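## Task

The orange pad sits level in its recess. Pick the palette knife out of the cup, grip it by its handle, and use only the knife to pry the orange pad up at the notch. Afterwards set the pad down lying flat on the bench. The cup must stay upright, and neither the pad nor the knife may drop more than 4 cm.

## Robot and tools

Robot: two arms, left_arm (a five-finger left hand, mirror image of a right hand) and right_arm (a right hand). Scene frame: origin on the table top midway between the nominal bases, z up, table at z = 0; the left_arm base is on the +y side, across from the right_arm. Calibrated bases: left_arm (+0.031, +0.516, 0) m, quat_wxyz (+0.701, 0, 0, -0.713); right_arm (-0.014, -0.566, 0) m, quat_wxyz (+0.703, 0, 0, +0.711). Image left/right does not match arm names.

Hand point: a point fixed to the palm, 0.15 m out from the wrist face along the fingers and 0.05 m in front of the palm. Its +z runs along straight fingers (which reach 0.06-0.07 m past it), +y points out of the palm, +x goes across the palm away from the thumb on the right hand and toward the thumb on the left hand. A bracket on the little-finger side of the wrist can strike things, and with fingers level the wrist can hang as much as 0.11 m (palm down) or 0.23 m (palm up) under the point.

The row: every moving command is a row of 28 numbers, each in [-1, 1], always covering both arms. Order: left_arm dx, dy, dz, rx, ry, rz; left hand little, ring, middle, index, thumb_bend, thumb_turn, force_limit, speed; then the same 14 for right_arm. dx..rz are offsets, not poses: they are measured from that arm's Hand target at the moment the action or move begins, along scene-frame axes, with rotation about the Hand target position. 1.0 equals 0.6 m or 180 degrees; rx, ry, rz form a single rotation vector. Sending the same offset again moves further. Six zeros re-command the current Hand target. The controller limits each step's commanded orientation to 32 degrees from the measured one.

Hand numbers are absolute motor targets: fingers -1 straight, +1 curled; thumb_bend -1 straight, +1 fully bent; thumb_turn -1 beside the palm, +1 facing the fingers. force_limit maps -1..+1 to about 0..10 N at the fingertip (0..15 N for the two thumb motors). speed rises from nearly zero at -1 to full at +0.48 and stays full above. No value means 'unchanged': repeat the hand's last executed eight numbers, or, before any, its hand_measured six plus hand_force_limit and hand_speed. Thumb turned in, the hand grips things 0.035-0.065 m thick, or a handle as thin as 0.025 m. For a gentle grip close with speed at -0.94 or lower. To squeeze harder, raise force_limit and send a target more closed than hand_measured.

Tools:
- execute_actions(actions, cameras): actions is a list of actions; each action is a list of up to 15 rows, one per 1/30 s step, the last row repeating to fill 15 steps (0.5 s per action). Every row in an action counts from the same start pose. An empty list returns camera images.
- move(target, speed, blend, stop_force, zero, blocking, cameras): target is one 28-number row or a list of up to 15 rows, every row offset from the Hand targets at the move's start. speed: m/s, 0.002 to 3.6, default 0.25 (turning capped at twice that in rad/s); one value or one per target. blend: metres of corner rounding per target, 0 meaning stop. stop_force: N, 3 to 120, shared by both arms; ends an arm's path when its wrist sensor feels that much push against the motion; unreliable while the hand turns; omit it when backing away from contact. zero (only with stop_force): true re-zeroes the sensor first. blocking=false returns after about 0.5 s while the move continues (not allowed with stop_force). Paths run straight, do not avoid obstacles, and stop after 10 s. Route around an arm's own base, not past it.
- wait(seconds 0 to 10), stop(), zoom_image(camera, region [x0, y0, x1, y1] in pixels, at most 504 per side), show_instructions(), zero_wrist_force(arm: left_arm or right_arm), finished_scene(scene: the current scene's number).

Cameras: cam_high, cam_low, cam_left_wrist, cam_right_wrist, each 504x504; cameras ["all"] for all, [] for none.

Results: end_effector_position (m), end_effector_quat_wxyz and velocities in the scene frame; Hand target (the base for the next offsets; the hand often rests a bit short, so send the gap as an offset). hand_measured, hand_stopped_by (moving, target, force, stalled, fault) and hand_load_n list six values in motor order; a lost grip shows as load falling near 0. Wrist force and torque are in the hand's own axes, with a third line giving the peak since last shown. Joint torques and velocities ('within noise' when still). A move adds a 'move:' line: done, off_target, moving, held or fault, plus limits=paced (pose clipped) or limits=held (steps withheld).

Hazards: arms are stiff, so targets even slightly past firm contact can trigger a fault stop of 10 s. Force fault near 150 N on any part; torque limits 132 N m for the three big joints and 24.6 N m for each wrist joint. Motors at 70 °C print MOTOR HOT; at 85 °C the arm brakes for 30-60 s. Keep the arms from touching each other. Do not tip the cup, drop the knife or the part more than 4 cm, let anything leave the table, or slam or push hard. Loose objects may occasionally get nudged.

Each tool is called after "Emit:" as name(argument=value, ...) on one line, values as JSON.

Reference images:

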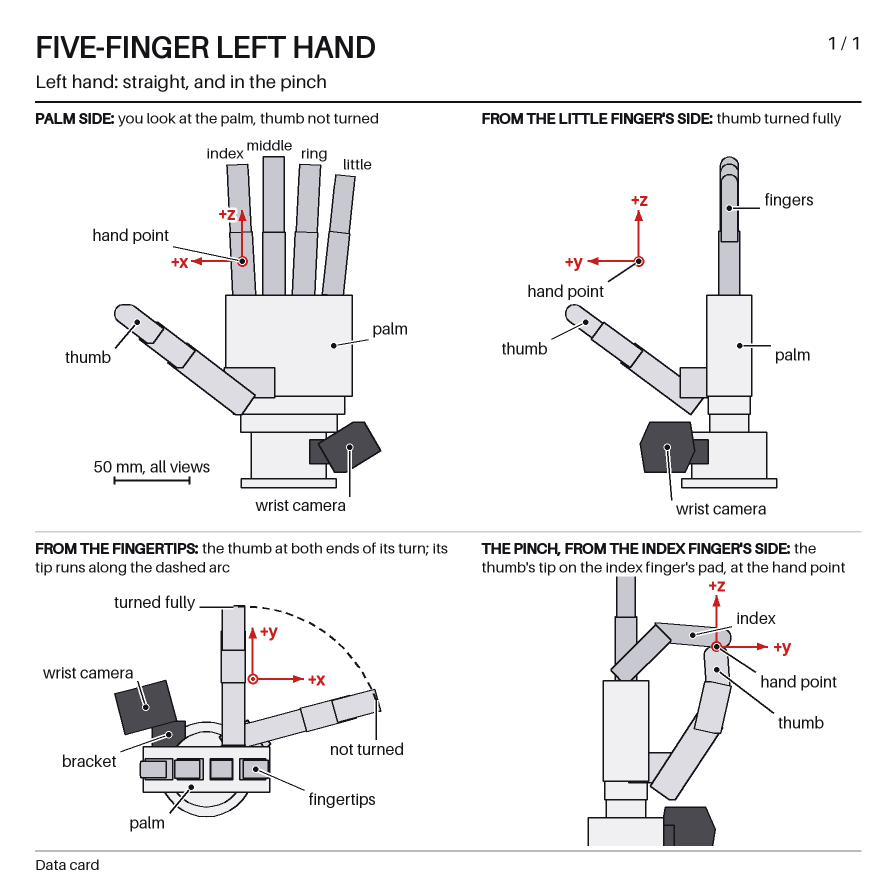

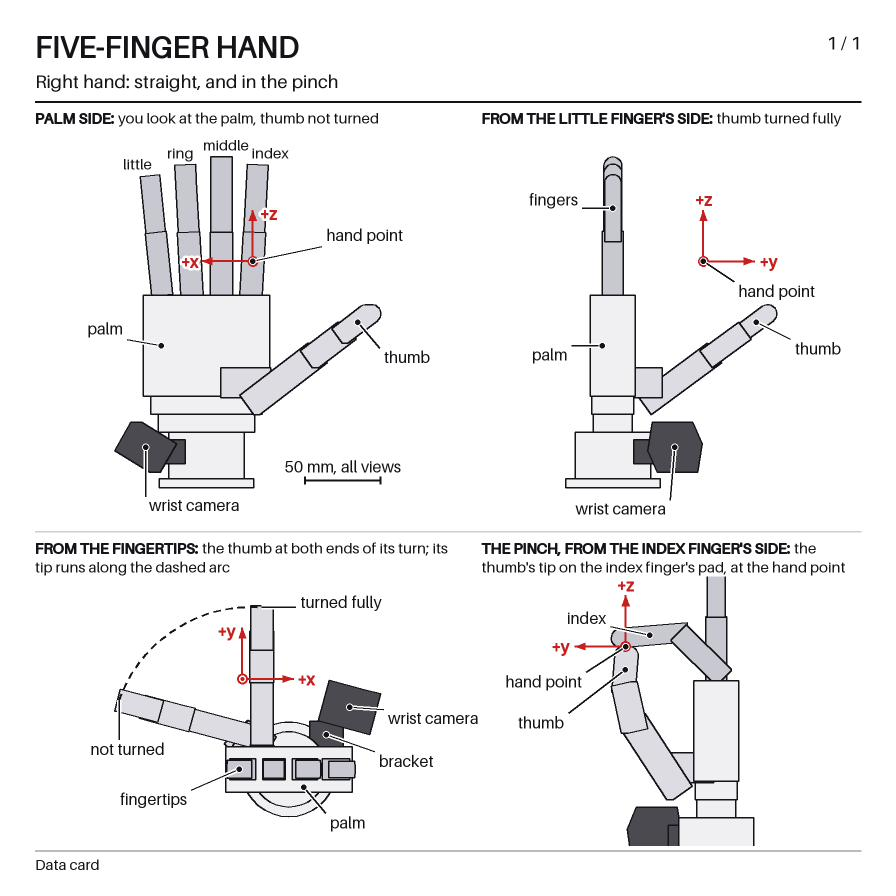

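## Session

Emit:
execute_actions(actions=[], cameras=["all"])

Scene clock: 0.00 s.
left_arm: end_effector_position=(+0.4062, +0.2167, +0.1978) hand_measured=(-1.000, -1.000, -1.000, -1.000, -1.000, -1.000) hand_load_n=(+0.0, +0.0, +0.0, +0.0, +0.0, -0.5) hand_stopped_by=(target, target, target, target, target, target) hand_force_limit=0.00 hand_speed=-0.80 end_effector_quat_wxyz=(+0.019, +0.847, +0.531, -0.012) | right_arm: end_effector_position=(-0.0752, +0.1066, +0.1934) hand_measured=(-1.000, -1.000, -1.000, -1.000, -1.000, -1.000) hand_load_n=(+0.0, +0.0, +0.0, +0.0, +0.0, +0.5) hand_stopped_by=(target, target, target, target, target, target) hand_force_limit=0.00 hand_speed=-0.80 end_effector_quat_wxyz=(-0.686, +0.652, +0.075, +0.314)
Joint positions: left_arm=[4.294 -1.873 -1.575 1.897 -1.53 0.016] | right_arm=[0.018 -1.297 1.979 -0.828 1.912 -3.735]
Joint velocities: within noise
Joint torques (N m): no reading
Wrist force (N): no reading
Wrist torque (N m): no reading
Wrist force, peak (N): no reading
Hand target: left_arm +0.4062, +0.2167, +0.1978; +0.019, +0.847, +0.531, -0.012 | right_arm -0.0752, +0.1066, +0.1934; +0.686, -0.652, -0.075, -0.314
camera_calibration:
cam_left_wrist: T_world_to_cam=[[-0.720089, 0.691974, -0.0514255, 0.156943], [0.599195, 0.657489, 0.456808, -0.47248], [0.349911, 0.298129, -0.888077, 0.0839584], [0, 0, 0, 1]] pos_world=[0.366743, 0.177019, 0.298465]
cam_right_wrist: T_world_to_cam=[[0.680435, -0.188031, -0.708275, 0.207721], [-0.732791, -0.181302, -0.655856, 0.093201], [-0.00509053, 0.965284, -0.261152, 0.062248], [0, 0, 0, 1]] pos_world=[-0.0727271, -0.00413146, 0.224506]

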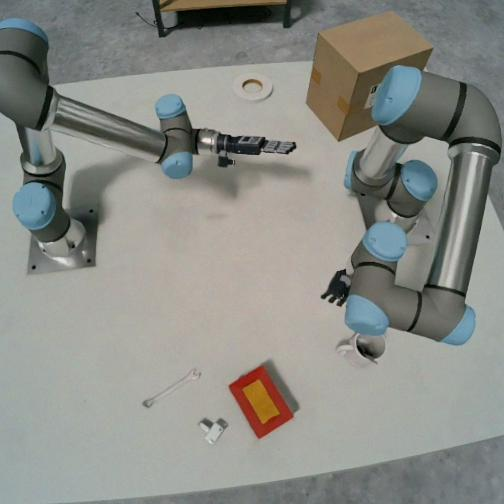

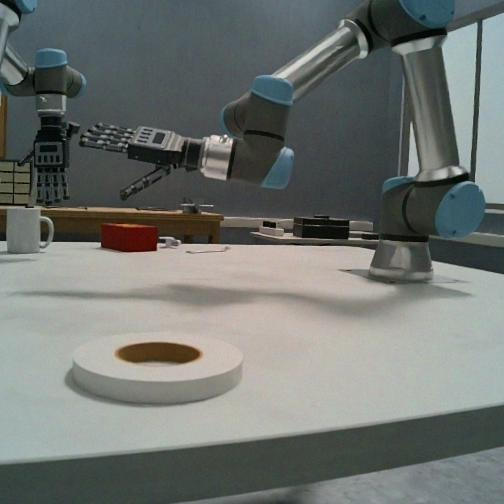

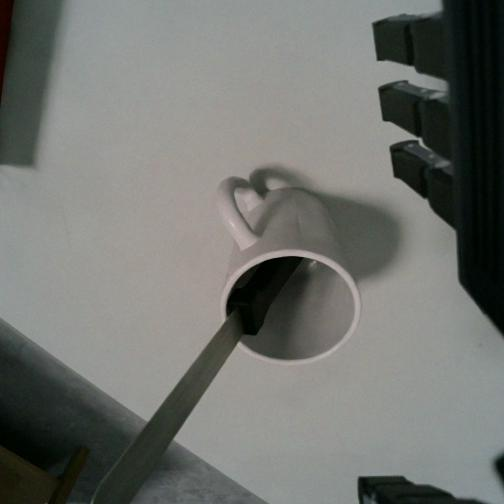

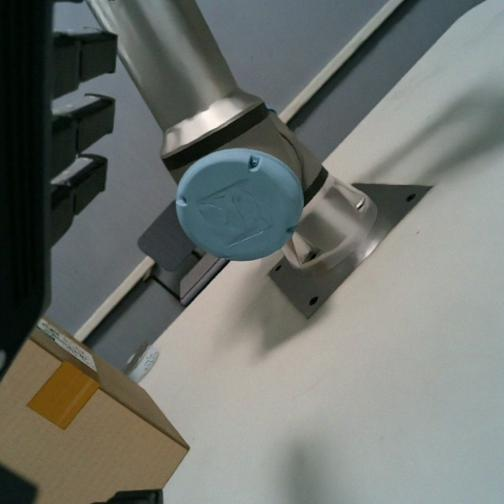

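Emit:
zoom_image(camera="cam_high", region=[200, 340, 320, 460])

Emit:
zoom_image(camera="cam_high", region=[310, 300, 430, 400])

Emit:
zoom_image(camera="cam_left_wrist", region=[60, 150, 400, 504])

Emit:
zoom_image(camera="cam_low", region=[0, 170, 250, 290])

Scaled by 4.200 from the camera's 504x504 image, which has a finer 720x720 frame.

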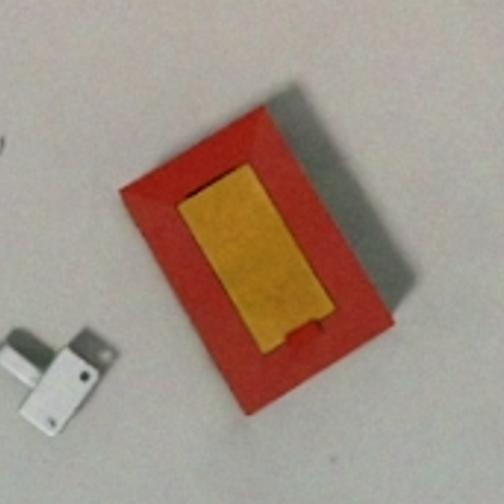

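Scaled by 4.200 from the camera's 504x504 image, which has a finer 720x720 frame.

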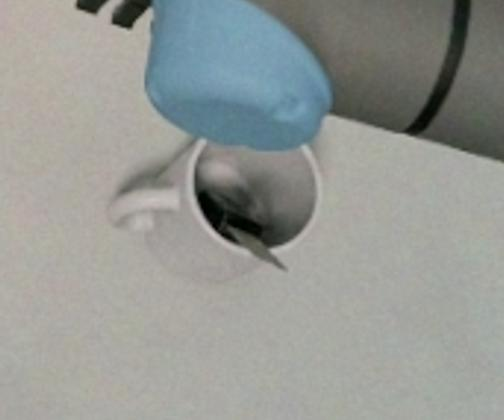

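Scaled by 1.424 from the camera's 504x504 image, which has a finer 720x720 frame.

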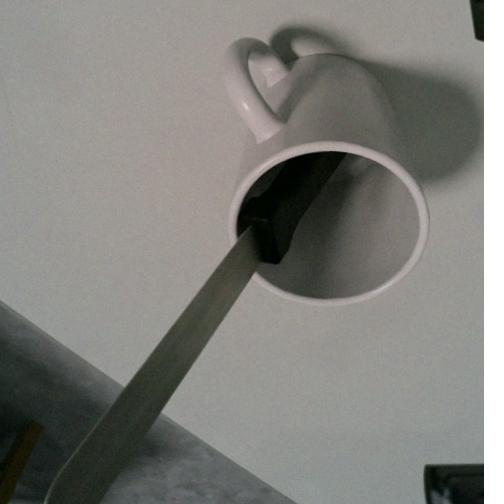

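Scaled by 2.016 from the camera's 504x504 image, which has a finer 720x720 frame.

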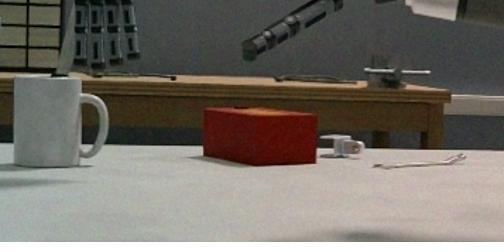

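Emit:
zoom_image(camera="cam_left_wrist", region=[70, 300, 274, 504])

Emit:
zoom_image(camera="cam_high", region=[335, 320, 405, 390])

Emit:
zoom_image(camera="cam_low", region=[0, 170, 70, 270])

Scaled by 2.471 from the camera's 504x504 image, which has a finer 720x720 frame.

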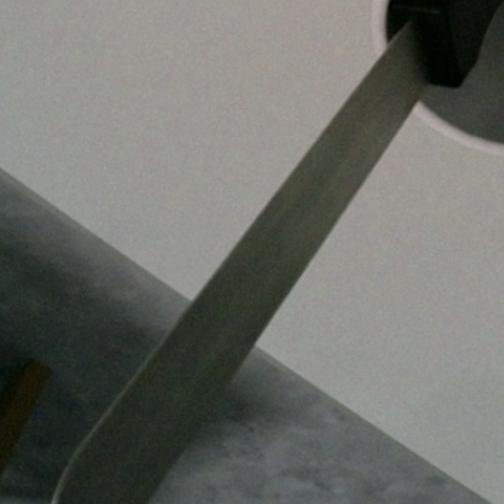

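Scaled by 7.200 from the camera's 504x504 image, which has a finer 720x720 frame.

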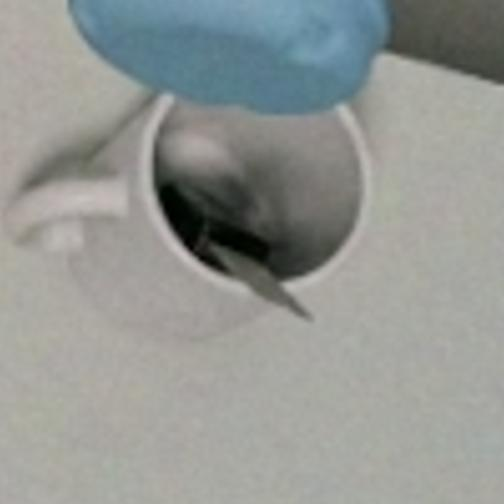

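Scaled by 5.040 from the camera's 504x504 image, which has a finer 720x720 frame.

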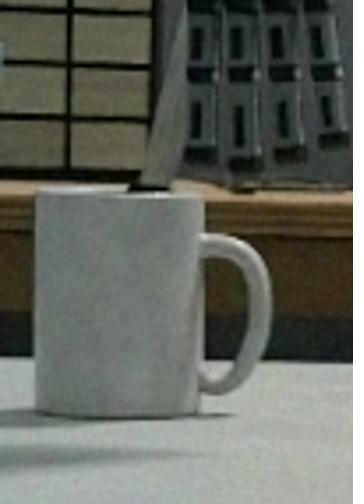

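Emit:
zoom_image(camera="cam_low", region=[0, 110, 90, 220])

Scaled by 4.582 from the camera's 504x504 image, which has a finer 720x720 frame.

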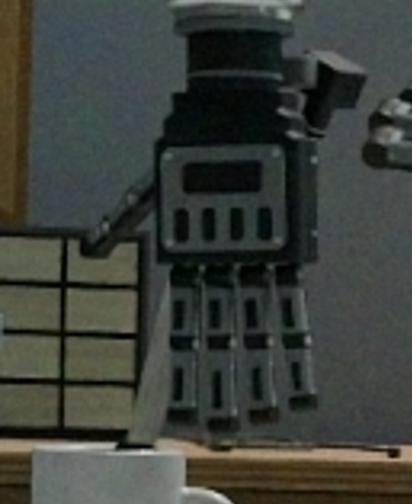

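Emit:
move(target=[[0.0,0.0,0.1337,0,0,0,-1,-1,-1,-1,-1,1,0,-0.3,0.4583,-0.145,0.1283,0.0852,0.3557,-0.317,-1,-1,-1,-1,-1,1,-0.3,-0.3],[0.0847,0.1155,0.1337,0,0,-0.3444,-1,-1,-1,-1,-1,1,0,-0.3,0.9417,-0.3033,0.045,0.1703,0.7113,-0.6339,-1,-1,-1,-1,-1,1,-0.3,-0.3]], speed=0.4, blend=0.05, cameras=["all"])

Scene clock: 98.13 s.
left_arm: end_effector_position=(+0.4571, +0.2860, +0.2780) hand_measured=(-1.000, -1.000, -1.000, -1.000, -1.000, +1.000) hand_load_n=(+0.0, +0.5, +0.5, +0.0, +0.0, +0.0) hand_stopped_by=(target, target, target, target, target, target) hand_force_limit=0.00 hand_speed=-0.30 end_effector_quat_wxyz=(+0.011, +1.000, +0.019, -0.020) | right_arm: end_effector_position=(+0.4898, -0.0754, +0.2204) hand_measured=(-1.000, -1.000, -1.000, -1.000, -1.000, +1.000) hand_load_n=(+0.0, +0.0, +0.0, +0.0, +0.0, +0.0) hand_stopped_by=(target, target, target, target, target, target) hand_force_limit=-0.30 hand_speed=-0.30 end_effector_quat_wxyz=(-0.001, -0.192, +0.981, +0.001)
Joint positions: left_arm=[4.65 -1.868 -1.387 1.647 -1.546 1.454] | right_arm=[-1.083 -0.585 0.397 1.76 1.567 -1.46]
Joint torques (N m): left_arm=[-12.73 39.55 5.76 -1.33 1.65 2.38] | right_arm=[-6.47 -49.2 -31.45 3.94 -1.72 -0.32]
Wrist force (N): left_arm=[0.5 0.1 -0.1] | right_arm=[0.3 -0.2 0.5]
Wrist torque (N m): left_arm=[0.02 -0.07 0.04] | right_arm=[-0.17 -0.44 0.07]
Wrist force, peak (N): left_arm=[0.8 -0.4 -0.3] | right_arm=[-0.8 -1.6 0.7]
Hand target: left_arm +0.4570, +0.2860, +0.2780; +0.011, +1.000, +0.019, -0.020 | right_arm +0.4899, -0.0754, +0.2204; -0.001, -0.192, +0.981, +0.001
Off the commanded pose: left_arm 0.000 m, 0 deg | right_arm 0.000 m, 0 deg.
move: done
camera_calibration:
cam_left_wrist: T_world_to_cam=[[0.272507, 0.96078, -0.0514016, -0.380889], [0.861987, -0.220054, 0.456678, -0.454249], [0.427456, -0.168755, -0.888146, 0.214828], [0, 0, 0, 1]] pos_world=[0.403522, 0.302245, 0.378666]
cam_right_wrist: T_world_to_cam=[[-0.585676, 0.807613, 0.0688895, 0.332092], [0.727145, 0.485961, 0.484873, -0.424344], [0.358112, 0.334071, -0.871867, 0.156961], [0, 0, 0, 1]] pos_world=[0.446848, -0.114423, 0.319725]

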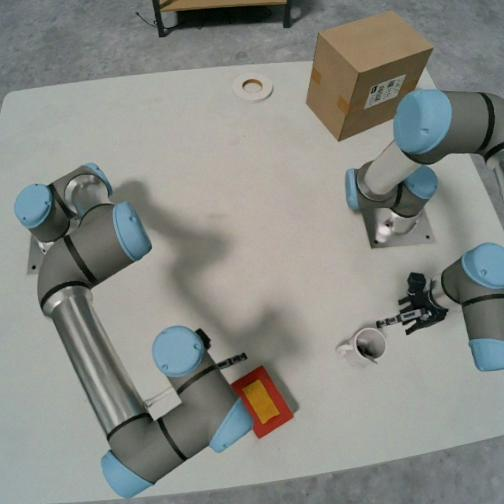

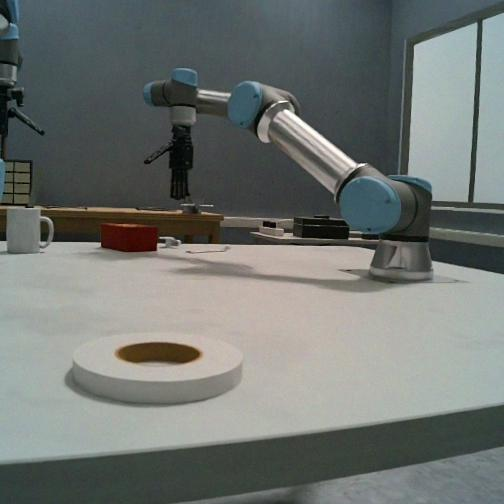

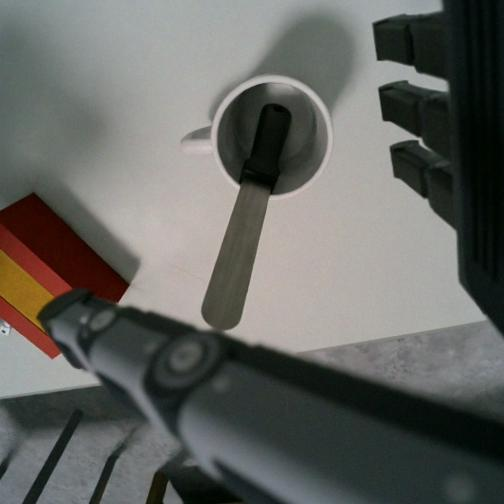

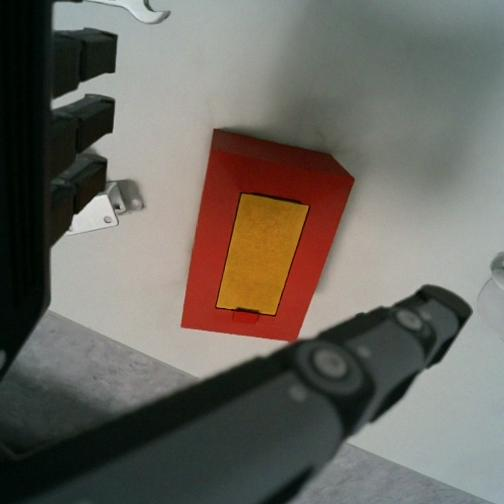

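Emit:
zoom_image(camera="cam_left_wrist", region=[160, 60, 360, 340])

Emit:
zoom_image(camera="cam_right_wrist", region=[170, 110, 370, 350])

Scaled by 1.800 from the camera's 504x504 image, which has a finer 720x720 frame.

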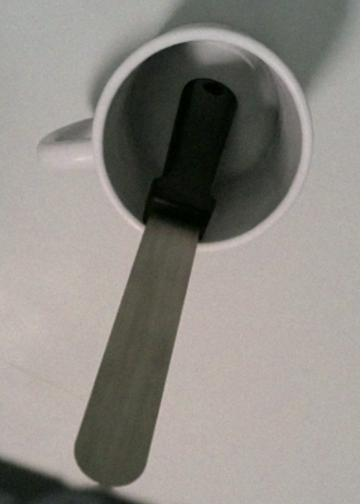

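Scaled by 2.100 from the camera's 504x504 image, which has a finer 720x720 frame.

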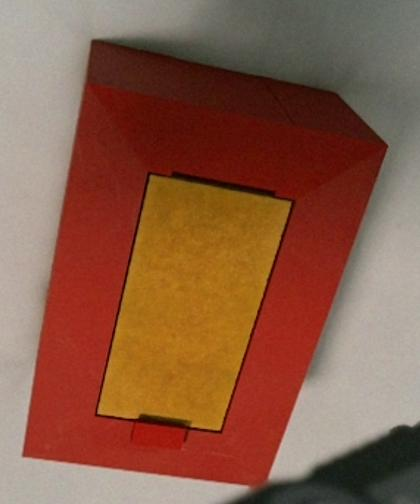

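Emit:
move(target=[[-0.0475,0.0327,-0.0322,-0.0938,-0.3598,-0.1706,-1,-1,-1,-1,-0.1,1,0,-0.3,0,0,0,0,0,0,-1,-1,-1,-1,-1,1,-0.3,-0.3]], speed=0.3, cameras=["cam_left_wrist","cam_low"])

Emit:
zoom_image(camera="cam_left_wrist", region=[100, 100, 480, 480])

Scene clock: 134.30 s.
left_arm: end_effector_position=(+0.4286, +0.3056, +0.2587) hand_measured=(-1.000, -1.000, -1.000, -1.000, -0.100, +1.000) hand_load_n=(+0.0, +0.5, +0.0, +0.0, +0.0, +0.0) hand_stopped_by=(target, target, target, target, target, target) hand_force_limit=0.00 hand_speed=-0.30 end_effector_quat_wxyz=(+0.151, +0.814, -0.243, +0.506) end_effector_velocity=(+0.000, -0.001, +0.001) end_effector_angular_velocity=(-0.001, -0.006, -0.004) | right_arm: end_effector_position=(+0.4899, -0.0754, +0.2204) hand_measured=(-1.000, -1.000, -1.000, -1.000, -1.000, +1.000) hand_load_n=(+0.0, +0.0, +0.0, +0.0, +0.0, +0.0) hand_stopped_by=(target, target, target, target, target, target) hand_force_limit=-0.30 hand_speed=-0.30 end_effector_quat_wxyz=(-0.001, -0.192, +0.981, +0.001)
Joint positions: left_arm=[5.21 -1.349 -2.227 2.785 -0.673 2.241] | right_arm=[-1.083 -0.585 0.397 1.76 1.567 -1.46]
Joint velocities: left_arm=[0 0.001 0 0.004 0.005 0] | right_arm=[within noise]
Joint torques (N m): left_arm=[3.78 15.79 12.75 0.41 2.71 -0.3] | right_arm=[-12.72 -68.87 -4.29 1.34 -2.09 2.19]
Wrist force (N): left_arm=[1.2 -0.5 0.9] | right_arm=[0.0 -0.3 0.6]
Wrist torque (N m): left_arm=[-0.09 -0.25 0.16] | right_arm=[-0.17 -0.39 0.04]
Wrist force, peak (N): left_arm=[1.4 -0.7 0.8] | right_arm=[0.1 -0.3 0.9]
Hand target: left_arm +0.4285, +0.3056, +0.2587; +0.151, +0.814, -0.243, +0.506 | right_arm +0.4899, -0.0754, +0.2204; -0.001, -0.192, +0.981, +0.001
Off the commanded pose: left_arm 0.000 m, 0 deg | right_arm 0.000 m, 0 deg.
move: done
camera_calibration:
cam_left_wrist: T_world_to_cam=[[0.650591, 0.710047, 0.269379, -0.561315], [-0.198367, -0.18351, 0.962795, -0.104254], [0.733064, -0.679821, 0.0214595, 0.00310495], [0, 0, 0, 1]] pos_world=[0.342229, 0.381539, 0.251515]
Images, in order (width x height): cam_low 504x504, cam_left_wrist 504x504.

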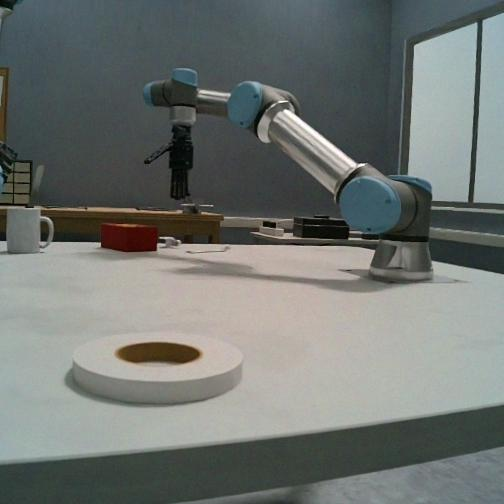

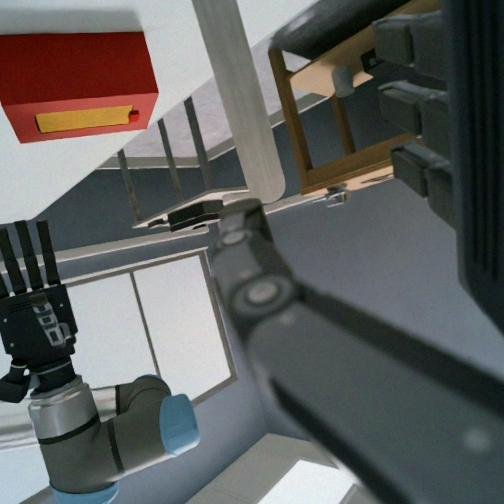

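Scaled by 1.326 from the camera's 504x504 image, which has a finer 720x720 frame.

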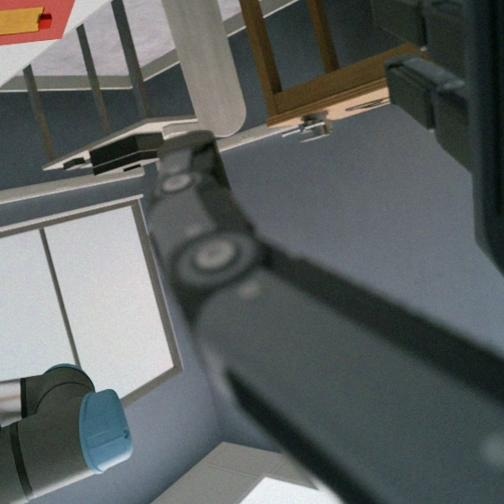

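Emit:
move(target=[[0.1042,-0.0735,-0.043,0,0,0,-1,-1,-1,-1,-0.1,1,0,-0.3,0,0,0,0,0,0,-1,-1,-1,-1,-1,1,-0.3,-0.3]], speed=0.12, cameras=["cam_left_wrist","cam_high"])

Emit:
zoom_image(camera="cam_left_wrist", region=[120, 0, 440, 320])

Scene clock: 145.10 s.
left_arm: end_effector_position=(+0.4910, +0.2615, +0.2330) hand_measured=(-1.000, -1.000, -1.000, -1.000, -0.100, +1.000) hand_load_n=(+0.0, +0.0, +0.0, +0.0, +0.0, +0.0) hand_stopped_by=(target, target, target, target, target, target) hand_force_limit=0.00 hand_speed=-0.30 end_effector_quat_wxyz=(+0.151, +0.814, -0.243, +0.506) | right_arm: end_effector_position=(+0.4899, -0.0754, +0.2204) hand_measured=(-1.000, -1.000, -1.000, -1.000, -1.000, +1.000) hand_load_n=(+0.0, +0.0, +0.0, +0.0, +0.0, +0.0) hand_stopped_by=(target, target, target, target, target, target) hand_force_limit=-0.30 hand_speed=-0.30 end_effector_quat_wxyz=(-0.001, -0.192, +0.981, +0.001)
Joint positions: left_arm=[4.939 -1.537 -2.108 3.034 -0.881 1.991] | right_arm=[-1.083 -0.585 0.397 1.76 1.567 -1.46]
Joint torques (N m): left_arm=[-8.44 3.82 13.88 0.97 -0.25 0.03] | right_arm=[-13.1 -68.47 -4.78 1.19 -2.15 2.16]
Wrist force (N): left_arm=[1.0 -0.7 0.6] | right_arm=[0.4 -0.4 0.6]
Wrist torque (N m): left_arm=[-0.10 -0.22 0.05] | right_arm=[-0.21 -0.44 0.06]
Wrist force, peak (N): left_arm=[1.2 -0.8 1.8] | right_arm=[0.2 -0.4 0.8]
Hand target: left_arm +0.4911, +0.2615, +0.2329; +0.151, +0.814, -0.243, +0.506 | right_arm +0.4899, -0.0754, +0.2204; -0.001, -0.192, +0.981, +0.001
Off the commanded pose: left_arm 0.000 m, 0 deg | right_arm 0.000 m, 0 deg.
move: done
camera_calibration:
cam_left_wrist: T_world_to_cam=[[0.650628, 0.709881, 0.269726, -0.563752], [-0.198783, -0.183594, 0.962693, -0.0748892], [0.732918, -0.679972, 0.0216608, -0.0720746], [0, 0, 0, 1]] pos_world=[0.404731, 0.337439, 0.225715]
Images, in order (width x height): cam_high 504x504, cam_left_wrist 504x504.

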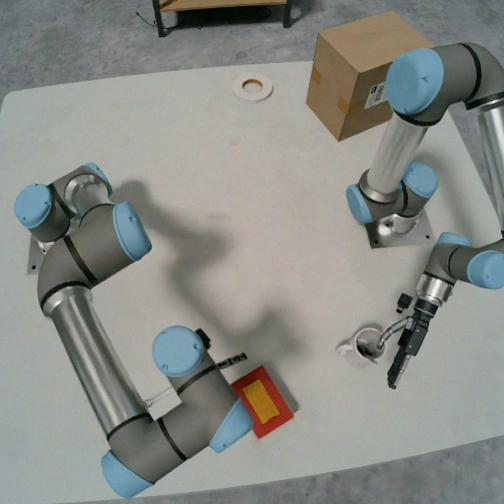

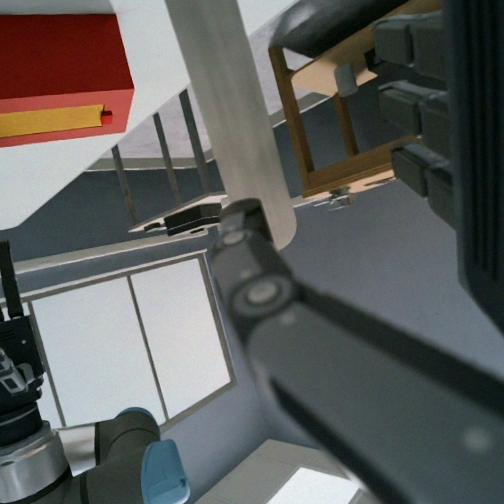

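Scaled by 1.575 from the camera's 504x504 image, which has a finer 720x720 frame.

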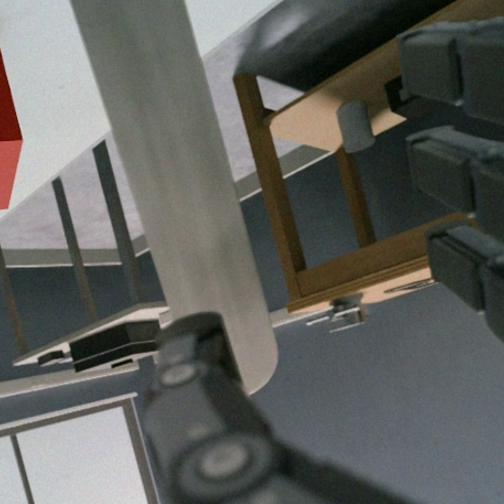

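Emit:
move(target=[[0.0399,-0.0262,-0.0236,0,0,0,-1,-1,-1,-1,-0.1,1,0,-0.3,0,0,0,0,0,0,-1,-1,-1,-1,-1,1,-0.3,-0.3]], speed=0.05, cameras=["cam_left_wrist"])

Emit:
zoom_image(camera="cam_left_wrist", region=[120, 0, 440, 320])

Scene clock: 152.50 s.
left_arm: end_effector_position=(+0.5150, +0.2457, +0.2188) hand_measured=(-1.000, -1.000, -1.000, -1.000, -0.100, +1.000) hand_load_n=(+0.0, +0.0, +0.0, +0.0, +0.0, +0.0) hand_stopped_by=(target, target, target, target, target, target) hand_force_limit=0.00 hand_speed=-0.30 end_effector_quat_wxyz=(+0.151, +0.814, -0.243, +0.506) end_effector_velocity=(-0.002, +0.000, +0.000) end_effector_angular_velocity=(+0.002, +0.000, -0.002) | right_arm: end_effector_position=(+0.4899, -0.0754, +0.2204) hand_measured=(-1.000, -1.000, -1.000, -1.000, -1.000, +1.000) hand_load_n=(+0.0, +0.0, +0.0, +0.0, +0.0, +0.0) hand_stopped_by=(target, target, target, target, target, target) hand_force_limit=-0.30 hand_speed=-0.30 end_effector_quat_wxyz=(-0.001, -0.192, +0.981, +0.001)
Joint positions: left_arm=[4.87 -1.619 -2.063 3.1 -0.938 1.942] | right_arm=[-1.083 -0.585 0.397 1.76 1.567 -1.46]
Joint velocities: left_arm=[0.003 0.004 -0.003 -0.004 0.003 0.005] | right_arm=[within noise]
Joint torques (N m): left_arm=[11.62 27.92 7.6 -1.9 2.67 2.28] | right_arm=[-12.77 -68.71 -4.53 0.93 -2.19 2.12]
Wrist force (N): left_arm=[0.9 -0.6 0.6] | right_arm=[0.2 -0.2 0.7]
Wrist torque (N m): left_arm=[-0.09 -0.22 0.05] | right_arm=[-0.16 -0.42 0.06]
Wrist force, peak (N): left_arm=[1.5 -0.6 0.7] | right_arm=[0.1 -0.3 0.9]
Hand target: left_arm +0.5150, +0.2458, +0.2188; +0.151, +0.814, -0.243, +0.506 | right_arm +0.4899, -0.0754, +0.2204; -0.001, -0.192, +0.981, +0.001
Off the commanded pose: left_arm 0.000 m, 0 deg | right_arm 0.000 m, 0 deg.
move: done
camera_calibration:
cam_left_wrist: T_world_to_cam=[[0.650574, 0.709957, 0.269656, -0.564307], [-0.198793, -0.183492, 0.962711, -0.0593812], [0.732963, -0.679921, 0.0217593, -0.100157], [0, 0, 0, 1]] pos_world=[0.428731, 0.321639, 0.211515]
Images, in order (width x height): cam_left_wrist 504x504.

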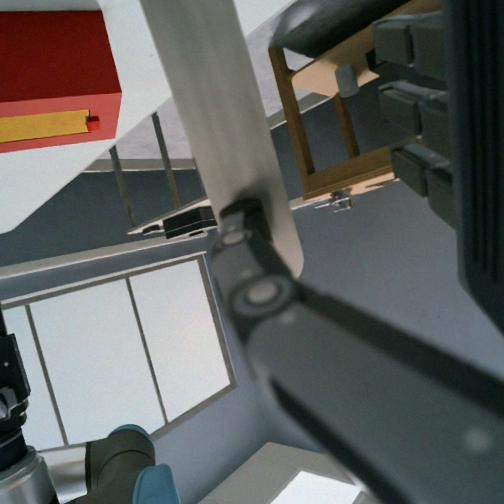

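Scaled by 1.575 from the camera's 504x504 image, which has a finer 720x720 frame.

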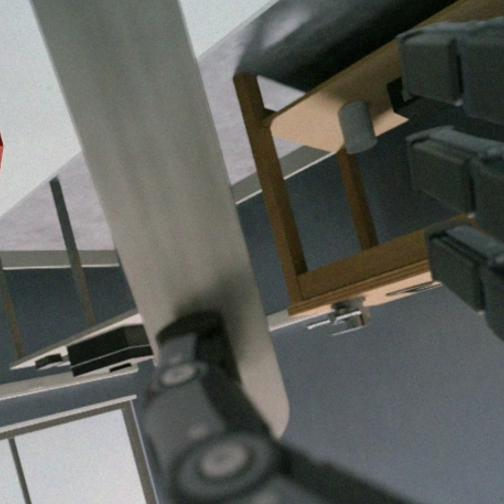

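Emit:
move(target=[[0,0,0,0,0,0,-1,-1,-0.15,-0.15,-0.1,1,0,-0.3,0,0,0,0,0,0,-1,-1,-1,-1,-1,1,-0.3,-0.3]])

Emit:
move(target=[[0,0,0,0,0,0,-1,-1,0.5,0.5,-0.1,1,-0.1,-0.88,0,0,0,0,0,0,-1,-1,-1,-1,-1,1,-0.3,-0.3]], cameras=["cam_left_wrist"])

Emit:
zoom_image(camera="cam_left_wrist", region=[120, 0, 440, 320])

Scene clock: 158.50 s.
left_arm: end_effector_position=(+0.5150, +0.2458, +0.2188) hand_measured=(-1.000, -1.000, -0.150, -0.150, -0.100, +1.000) hand_load_n=(+0.0, +0.0, +0.0, +0.5, -0.5, +0.0) hand_stopped_by=(target, target, target, target, target, target) hand_force_limit=0.00 hand_speed=-0.30 end_effector_quat_wxyz=(+0.151, +0.814, -0.243, +0.506) | right_arm: end_effector_position=(+0.4899, -0.0754, +0.2204) hand_measured=(-1.000, -1.000, -1.000, -1.000, -1.000, +1.000) hand_load_n=(+0.0, +0.0, +0.0, +0.0, +0.0, +0.0) hand_stopped_by=(target, target, target, target, target, target) hand_force_limit=-0.30 hand_speed=-0.30 end_effector_quat_wxyz=(-0.001, -0.192, +0.981, +0.001)
Joint positions: left_arm=[4.87 -1.619 -2.063 3.1 -0.938 1.943] | right_arm=[-1.083 -0.585 0.397 1.76 1.567 -1.46]
Joint torques (N m): left_arm=[12.15 27.05 7.67 0.57 -0.16 2.19] | right_arm=[-13.85 -68.92 -4.49 1.16 -1.99 2.28]
Wrist force (N): left_arm=[1.1 -0.4 0.7] | right_arm=[0.1 -0.3 0.7]
Wrist torque (N m): left_arm=[-0.06 -0.24 0.03] | right_arm=[-0.18 -0.41 0.05]
Wrist force, peak (N): left_arm=[1.3 -0.6 0.8] | right_arm=[0.1 -0.1 0.9]
Hand target: left_arm +0.5150, +0.2458, +0.2188; +0.151, +0.814, -0.243, +0.506 | right_arm +0.4899, -0.0754, +0.2204; -0.001, -0.192, +0.981, +0.001
Off the commanded pose: left_arm 0.000 m, 0 deg | right_arm 0.000 m, 0 deg.
move: done

Scene clock: 159.93 s.
left_arm: end_effector_position=(+0.5150, +0.2458, +0.2188) hand_measured=(-1.000, -1.000, +0.236, +0.226, -0.100, +1.000) hand_load_n=(+0.0, +0.5, +11.0, +2.0, +1.5, +0.0) hand_stopped_by=(target, target, force, force, target, target) hand_force_limit=-0.10 hand_speed=-0.88 end_effector_quat_wxyz=(+0.151, +0.814, -0.243, +0.506) | right_arm: end_effector_position=(+0.4899, -0.0754, +0.2204) hand_measured=(-1.000, -1.000, -1.000, -1.000, -1.000, +1.000) hand_load_n=(+0.0, +0.0, +0.0, +0.0, +0.0, +0.0) hand_stopped_by=(target, target, target, target, target, target) hand_force_limit=-0.30 hand_speed=-0.30 end_effector_quat_wxyz=(-0.001, -0.192, +0.981, +0.001)
Joint positions: left_arm=[4.87 -1.619 -2.063 3.1 -0.938 1.943] | right_arm=[-1.083 -0.585 0.397 1.76 1.567 -1.46]
Joint torques (N m): left_arm=[10.53 27.51 11.44 -0.04 0.52 2.53] | right_arm=[-13.32 -69.29 -4.88 1.15 -2.25 2.17]
Wrist force (N): left_arm=[0.6 -0.6 0.8] | right_arm=[0.3 -0.2 0.7]
Wrist torque (N m): left_arm=[-0.09 -0.23 0.04] | right_arm=[-0.17 -0.43 0.07]
Wrist force, peak (N): left_arm=[0.4 -0.7 1.5] | right_arm=[0.0 -0.3 0.9]
Hand target: left_arm +0.5150, +0.2458, +0.2188; +0.151, +0.814, -0.243, +0.506 | right_arm +0.4899, -0.0754, +0.2204; -0.001, -0.192, +0.981, +0.001
Off the commanded pose: left_arm 0.000 m, 0 deg | right_arm 0.000 m, 0 deg.
move: done
camera_calibration:
cam_left_wrist: T_world_to_cam=[[0.65058, 0.709925, 0.269725, -0.564321], [-0.198769, -0.183608, 0.962694, -0.0593524], [0.732964, -0.679922, 0.0216593, -0.0999947], [0, 0, 0, 1]] pos_world=[0.428631, 0.321739, 0.211515]
Images, in order (width x height): cam_left_wrist 504x504.

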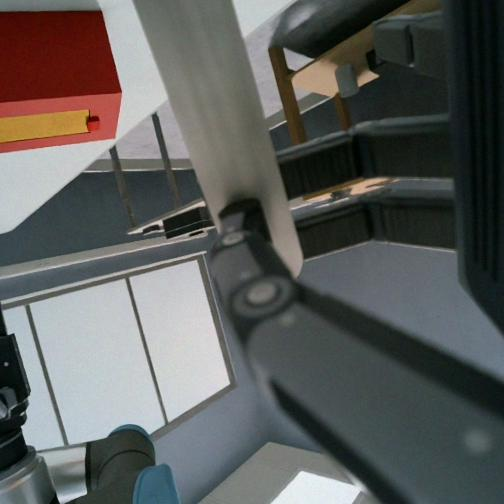

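Scaled by 1.575 from the camera's 504x504 image, which has a finer 720x720 frame.

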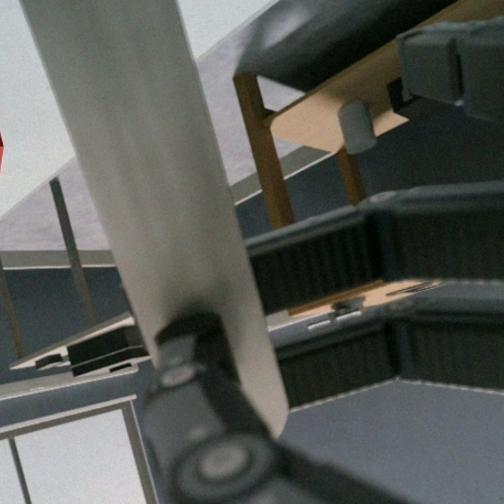

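Emit:
move(target=[[0.0124,-0.0081,0.0299,0,0,0,-1,-1,0.5,0.5,-0.1,1,-0.1,-0.88,0,0,0,0,0,0,-1,-1,-1,-1,-1,1,-0.3,-0.3]], speed=0.04, cameras=["cam_left_wrist","cam_low"])

Emit:
zoom_image(camera="cam_low", region=[0, 130, 120, 270])

Scene clock: 165.47 s.
left_arm: end_effector_position=(+0.5224, +0.2408, +0.2368) hand_measured=(-1.000, -1.000, +0.236, +0.226, -0.100, +1.000) hand_load_n=(+0.0, +0.0, +9.5, +3.0, +1.5, +0.5) hand_stopped_by=(target, target, force, force, target, target) hand_force_limit=-0.10 hand_speed=-0.88 end_effector_quat_wxyz=(+0.151, +0.814, -0.243, +0.506) | right_arm: end_effector_position=(+0.4899, -0.0754, +0.2204) hand_measured=(-1.000, -1.000, -1.000, -1.000, -1.000, +1.000) hand_load_n=(+0.0, +0.0, +0.0, +0.0, +0.0, +0.0) hand_stopped_by=(target, target, target, target, target, target) hand_force_limit=-0.30 hand_speed=-0.30 end_effector_quat_wxyz=(-0.001, -0.192, +0.981, +0.001)
Joint positions: left_arm=[4.851 -1.615 -2.013 3.054 -0.954 1.93] | right_arm=[-1.083 -0.585 0.397 1.76 1.567 -1.46]
Joint torques (N m): left_arm=[10.04 19.39 5.38 1.62 2.41 1.71] | right_arm=[-12.55 -69.21 -4.63 1.19 -2.33 2.1]
Wrist force (N): left_arm=[0.4 -0.7 0.8] | right_arm=[0.1 -0.1 0.6]
Wrist torque (N m): left_arm=[-0.11 -0.20 0.15] | right_arm=[-0.15 -0.41 0.06]
Wrist force, peak (N): left_arm=[0.7 -0.2 1.3] | right_arm=[0.3 -0.1 0.8]
Hand target: left_arm +0.5224, +0.2409, +0.2367; +0.151, +0.814, -0.243, +0.506 | right_arm +0.4899, -0.0754, +0.2204; -0.001, -0.192, +0.981, +0.001
Off the commanded pose: left_arm 0.000 m, 0 deg | right_arm 0.000 m, 0 deg.
move: done
camera_calibration:
cam_left_wrist: T_world_to_cam=[[0.650574, 0.709957, 0.269656, -0.570497], [-0.198793, -0.183492, 0.962711, -0.0761381], [0.732963, -0.679921, 0.0217593, -0.109304], [0, 0, 0, 1]] pos_world=[0.436131, 0.316739, 0.229515]
Images, in order (width x height): cam_low 504x504, cam_left_wrist 504x504.

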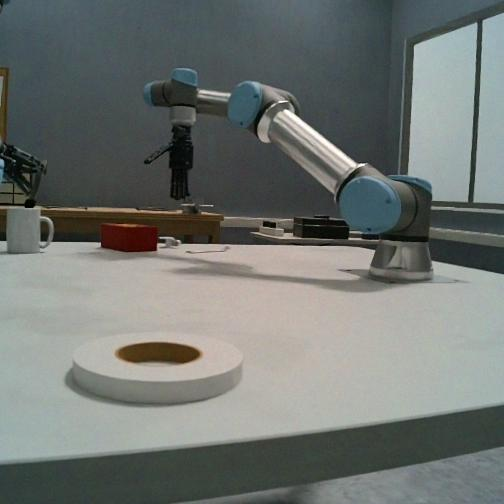

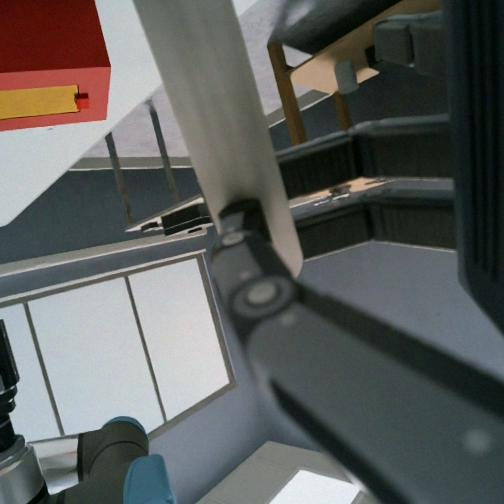

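Scaled by 3.600 from the camera's 504x504 image, which has a finer 720x720 frame.

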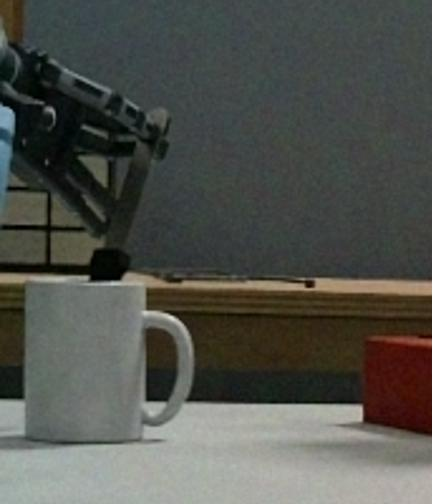

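Emit:
move(target=[[0.0617,-0.0405,0.1494,0,0,0,-1,-1,0.5,0.5,-0.1,1,-0.1,-0.88,-0.283,-0.03,0.06,0.159,-0.095,0.111,-1,-1,-1,-1,-1,1,-0.3,-0.3],[-0.879,-0.3682,0.2888,-0.1291,-0.0783,-0.2779,-1,-1,0.5,0.5,-0.1,1,-0.1,-0.88,-0.8082,-0.0068,0.106,0.4535,-0.2722,0.3161,-1,-1,-1,-1,-1,1,-0.3,-0.3]], speed=0.2, blend=0.02, cameras=["all"])

Scene clock: 193.13 s.
left_arm: end_effector_position=(-0.0049, +0.0200, +0.4100) hand_measured=(-1.000, -1.000, +0.236, +0.226, -0.100, +1.000) hand_load_n=(+0.0, +0.0, +9.5, +3.5, +1.5, +0.5) hand_stopped_by=(target, target, force, force, target, target) hand_force_limit=-0.10 hand_speed=-0.88 end_effector_quat_wxyz=(+0.474, +0.525, -0.474, +0.525) | right_arm: end_effector_position=(+0.0049, -0.0795, +0.2840) hand_measured=(-1.000, -1.000, -1.000, -1.000, -1.000, +1.000) hand_load_n=(+0.0, +0.0, +0.0, +0.0, +0.0, -0.5) hand_stopped_by=(target, target, target, target, target, target) hand_force_limit=-0.30 hand_speed=-0.30 end_effector_quat_wxyz=(+0.472, -0.525, +0.475, +0.525) end_effector_velocity=(+0.000, +0.000, +0.000) end_effector_angular_velocity=(+0.003, -0.004, +0.001)
Joint positions: left_arm=[3.737 -1.119 -2.192 3.311 -1.094 1.571] | right_arm=[-0.94 -1.789 2.397 -0.604 0.538 -1.572]
Joint velocities: left_arm=[within noise] | right_arm=[0 -0.001 0 -0.005 -0.001 0]
Joint torques (N m): left_arm=[-13.13 3.81 10.91 2.85 -0.95 2.16] | right_arm=[-4.3 1.93 -29.57 -1.82 -1.71 -0.93]
Wrist force (N): left_arm=[0.7 -0.7 0.9] | right_arm=[0.7 0.0 1.7]
Wrist torque (N m): left_arm=[-0.10 -0.31 0.17] | right_arm=[-0.28 -0.49 0.00]
Wrist force, peak (N): left_arm=[1.2 -1.4 1.7] | right_arm=[0.9 0.6 2.0]
Hand target: left_arm -0.0050, +0.0200, +0.4100; +0.474, +0.525, -0.474, +0.525 | right_arm +0.0049, -0.0795, +0.2840; -0.472, +0.525, -0.475, -0.525
Off the commanded pose: left_arm 0.000 m, 0 deg | right_arm 0.000 m, 0 deg.
move: done
camera_calibration:
cam_left_wrist: T_world_to_cam=[[0.947614, 0.0768839, 0.310027, -0.11978], [-0.309915, 0.456295, 0.834115, -0.348922], [-0.0773341, -0.886501, 0.456219, -0.0546641], [0, 0, 0, 1]] pos_world=[0.00114135, 0.119961, 0.353115]
cam_right_wrist: T_world_to_cam=[[-0.957946, -0.165224, -0.234607, 0.0577269], [-0.123832, -0.499507, 0.857414, -0.28053], [-0.258853, 0.850408, 0.45804, 0.0537817], [0, 0, 0, 1]] pos_world=[0.0344822, -0.176325, 0.229439]

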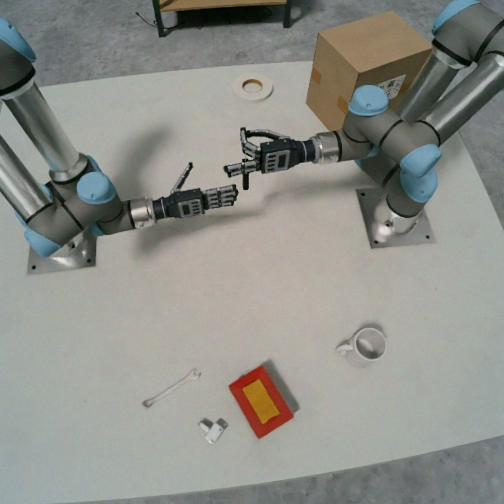

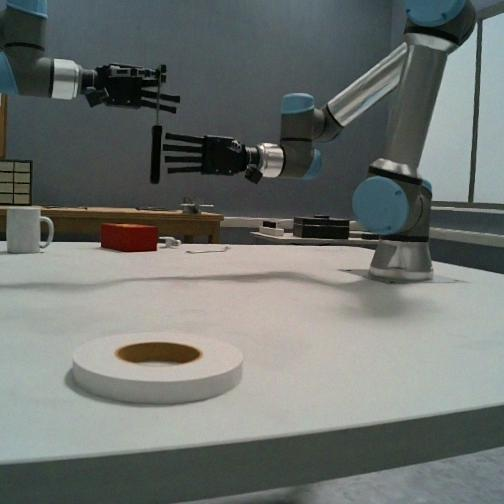

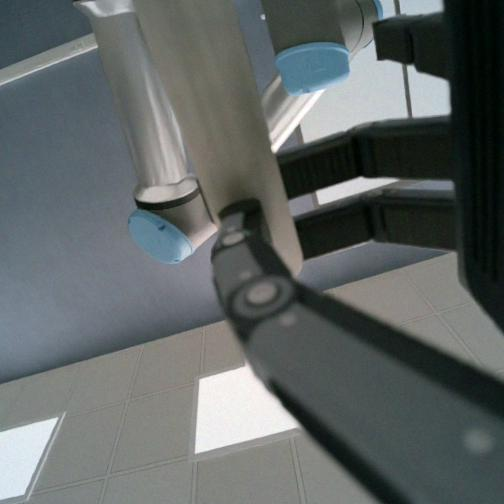

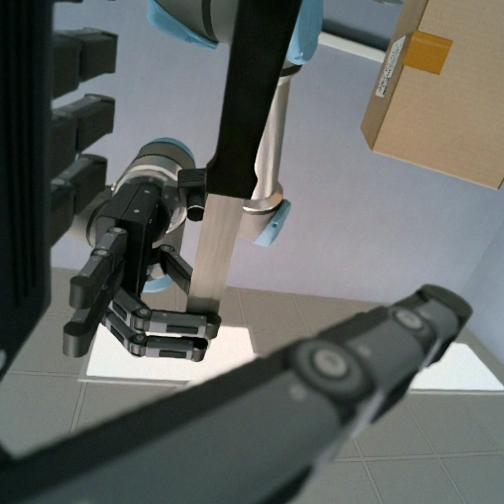

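Emit:
zoom_image(camera="cam_low", region=[60, 40, 290, 210])

Emit:
zoom_image(camera="cam_right_wrist", region=[30, 0, 430, 400])

Scaled by 2.191 from the camera's 504x504 image, which has a finer 720x720 frame.

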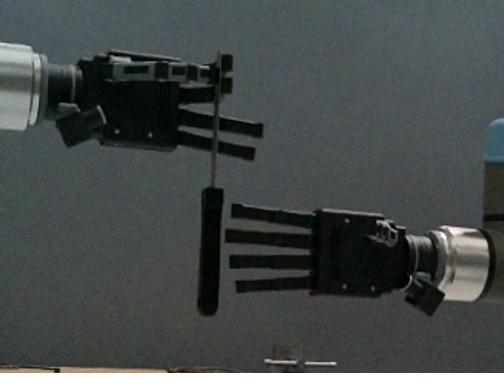

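Scaled by 1.260 from the camera's 504x504 image, which has a finer 720x720 frame.

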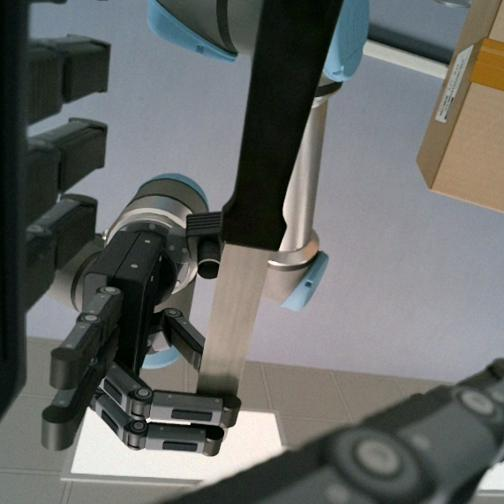

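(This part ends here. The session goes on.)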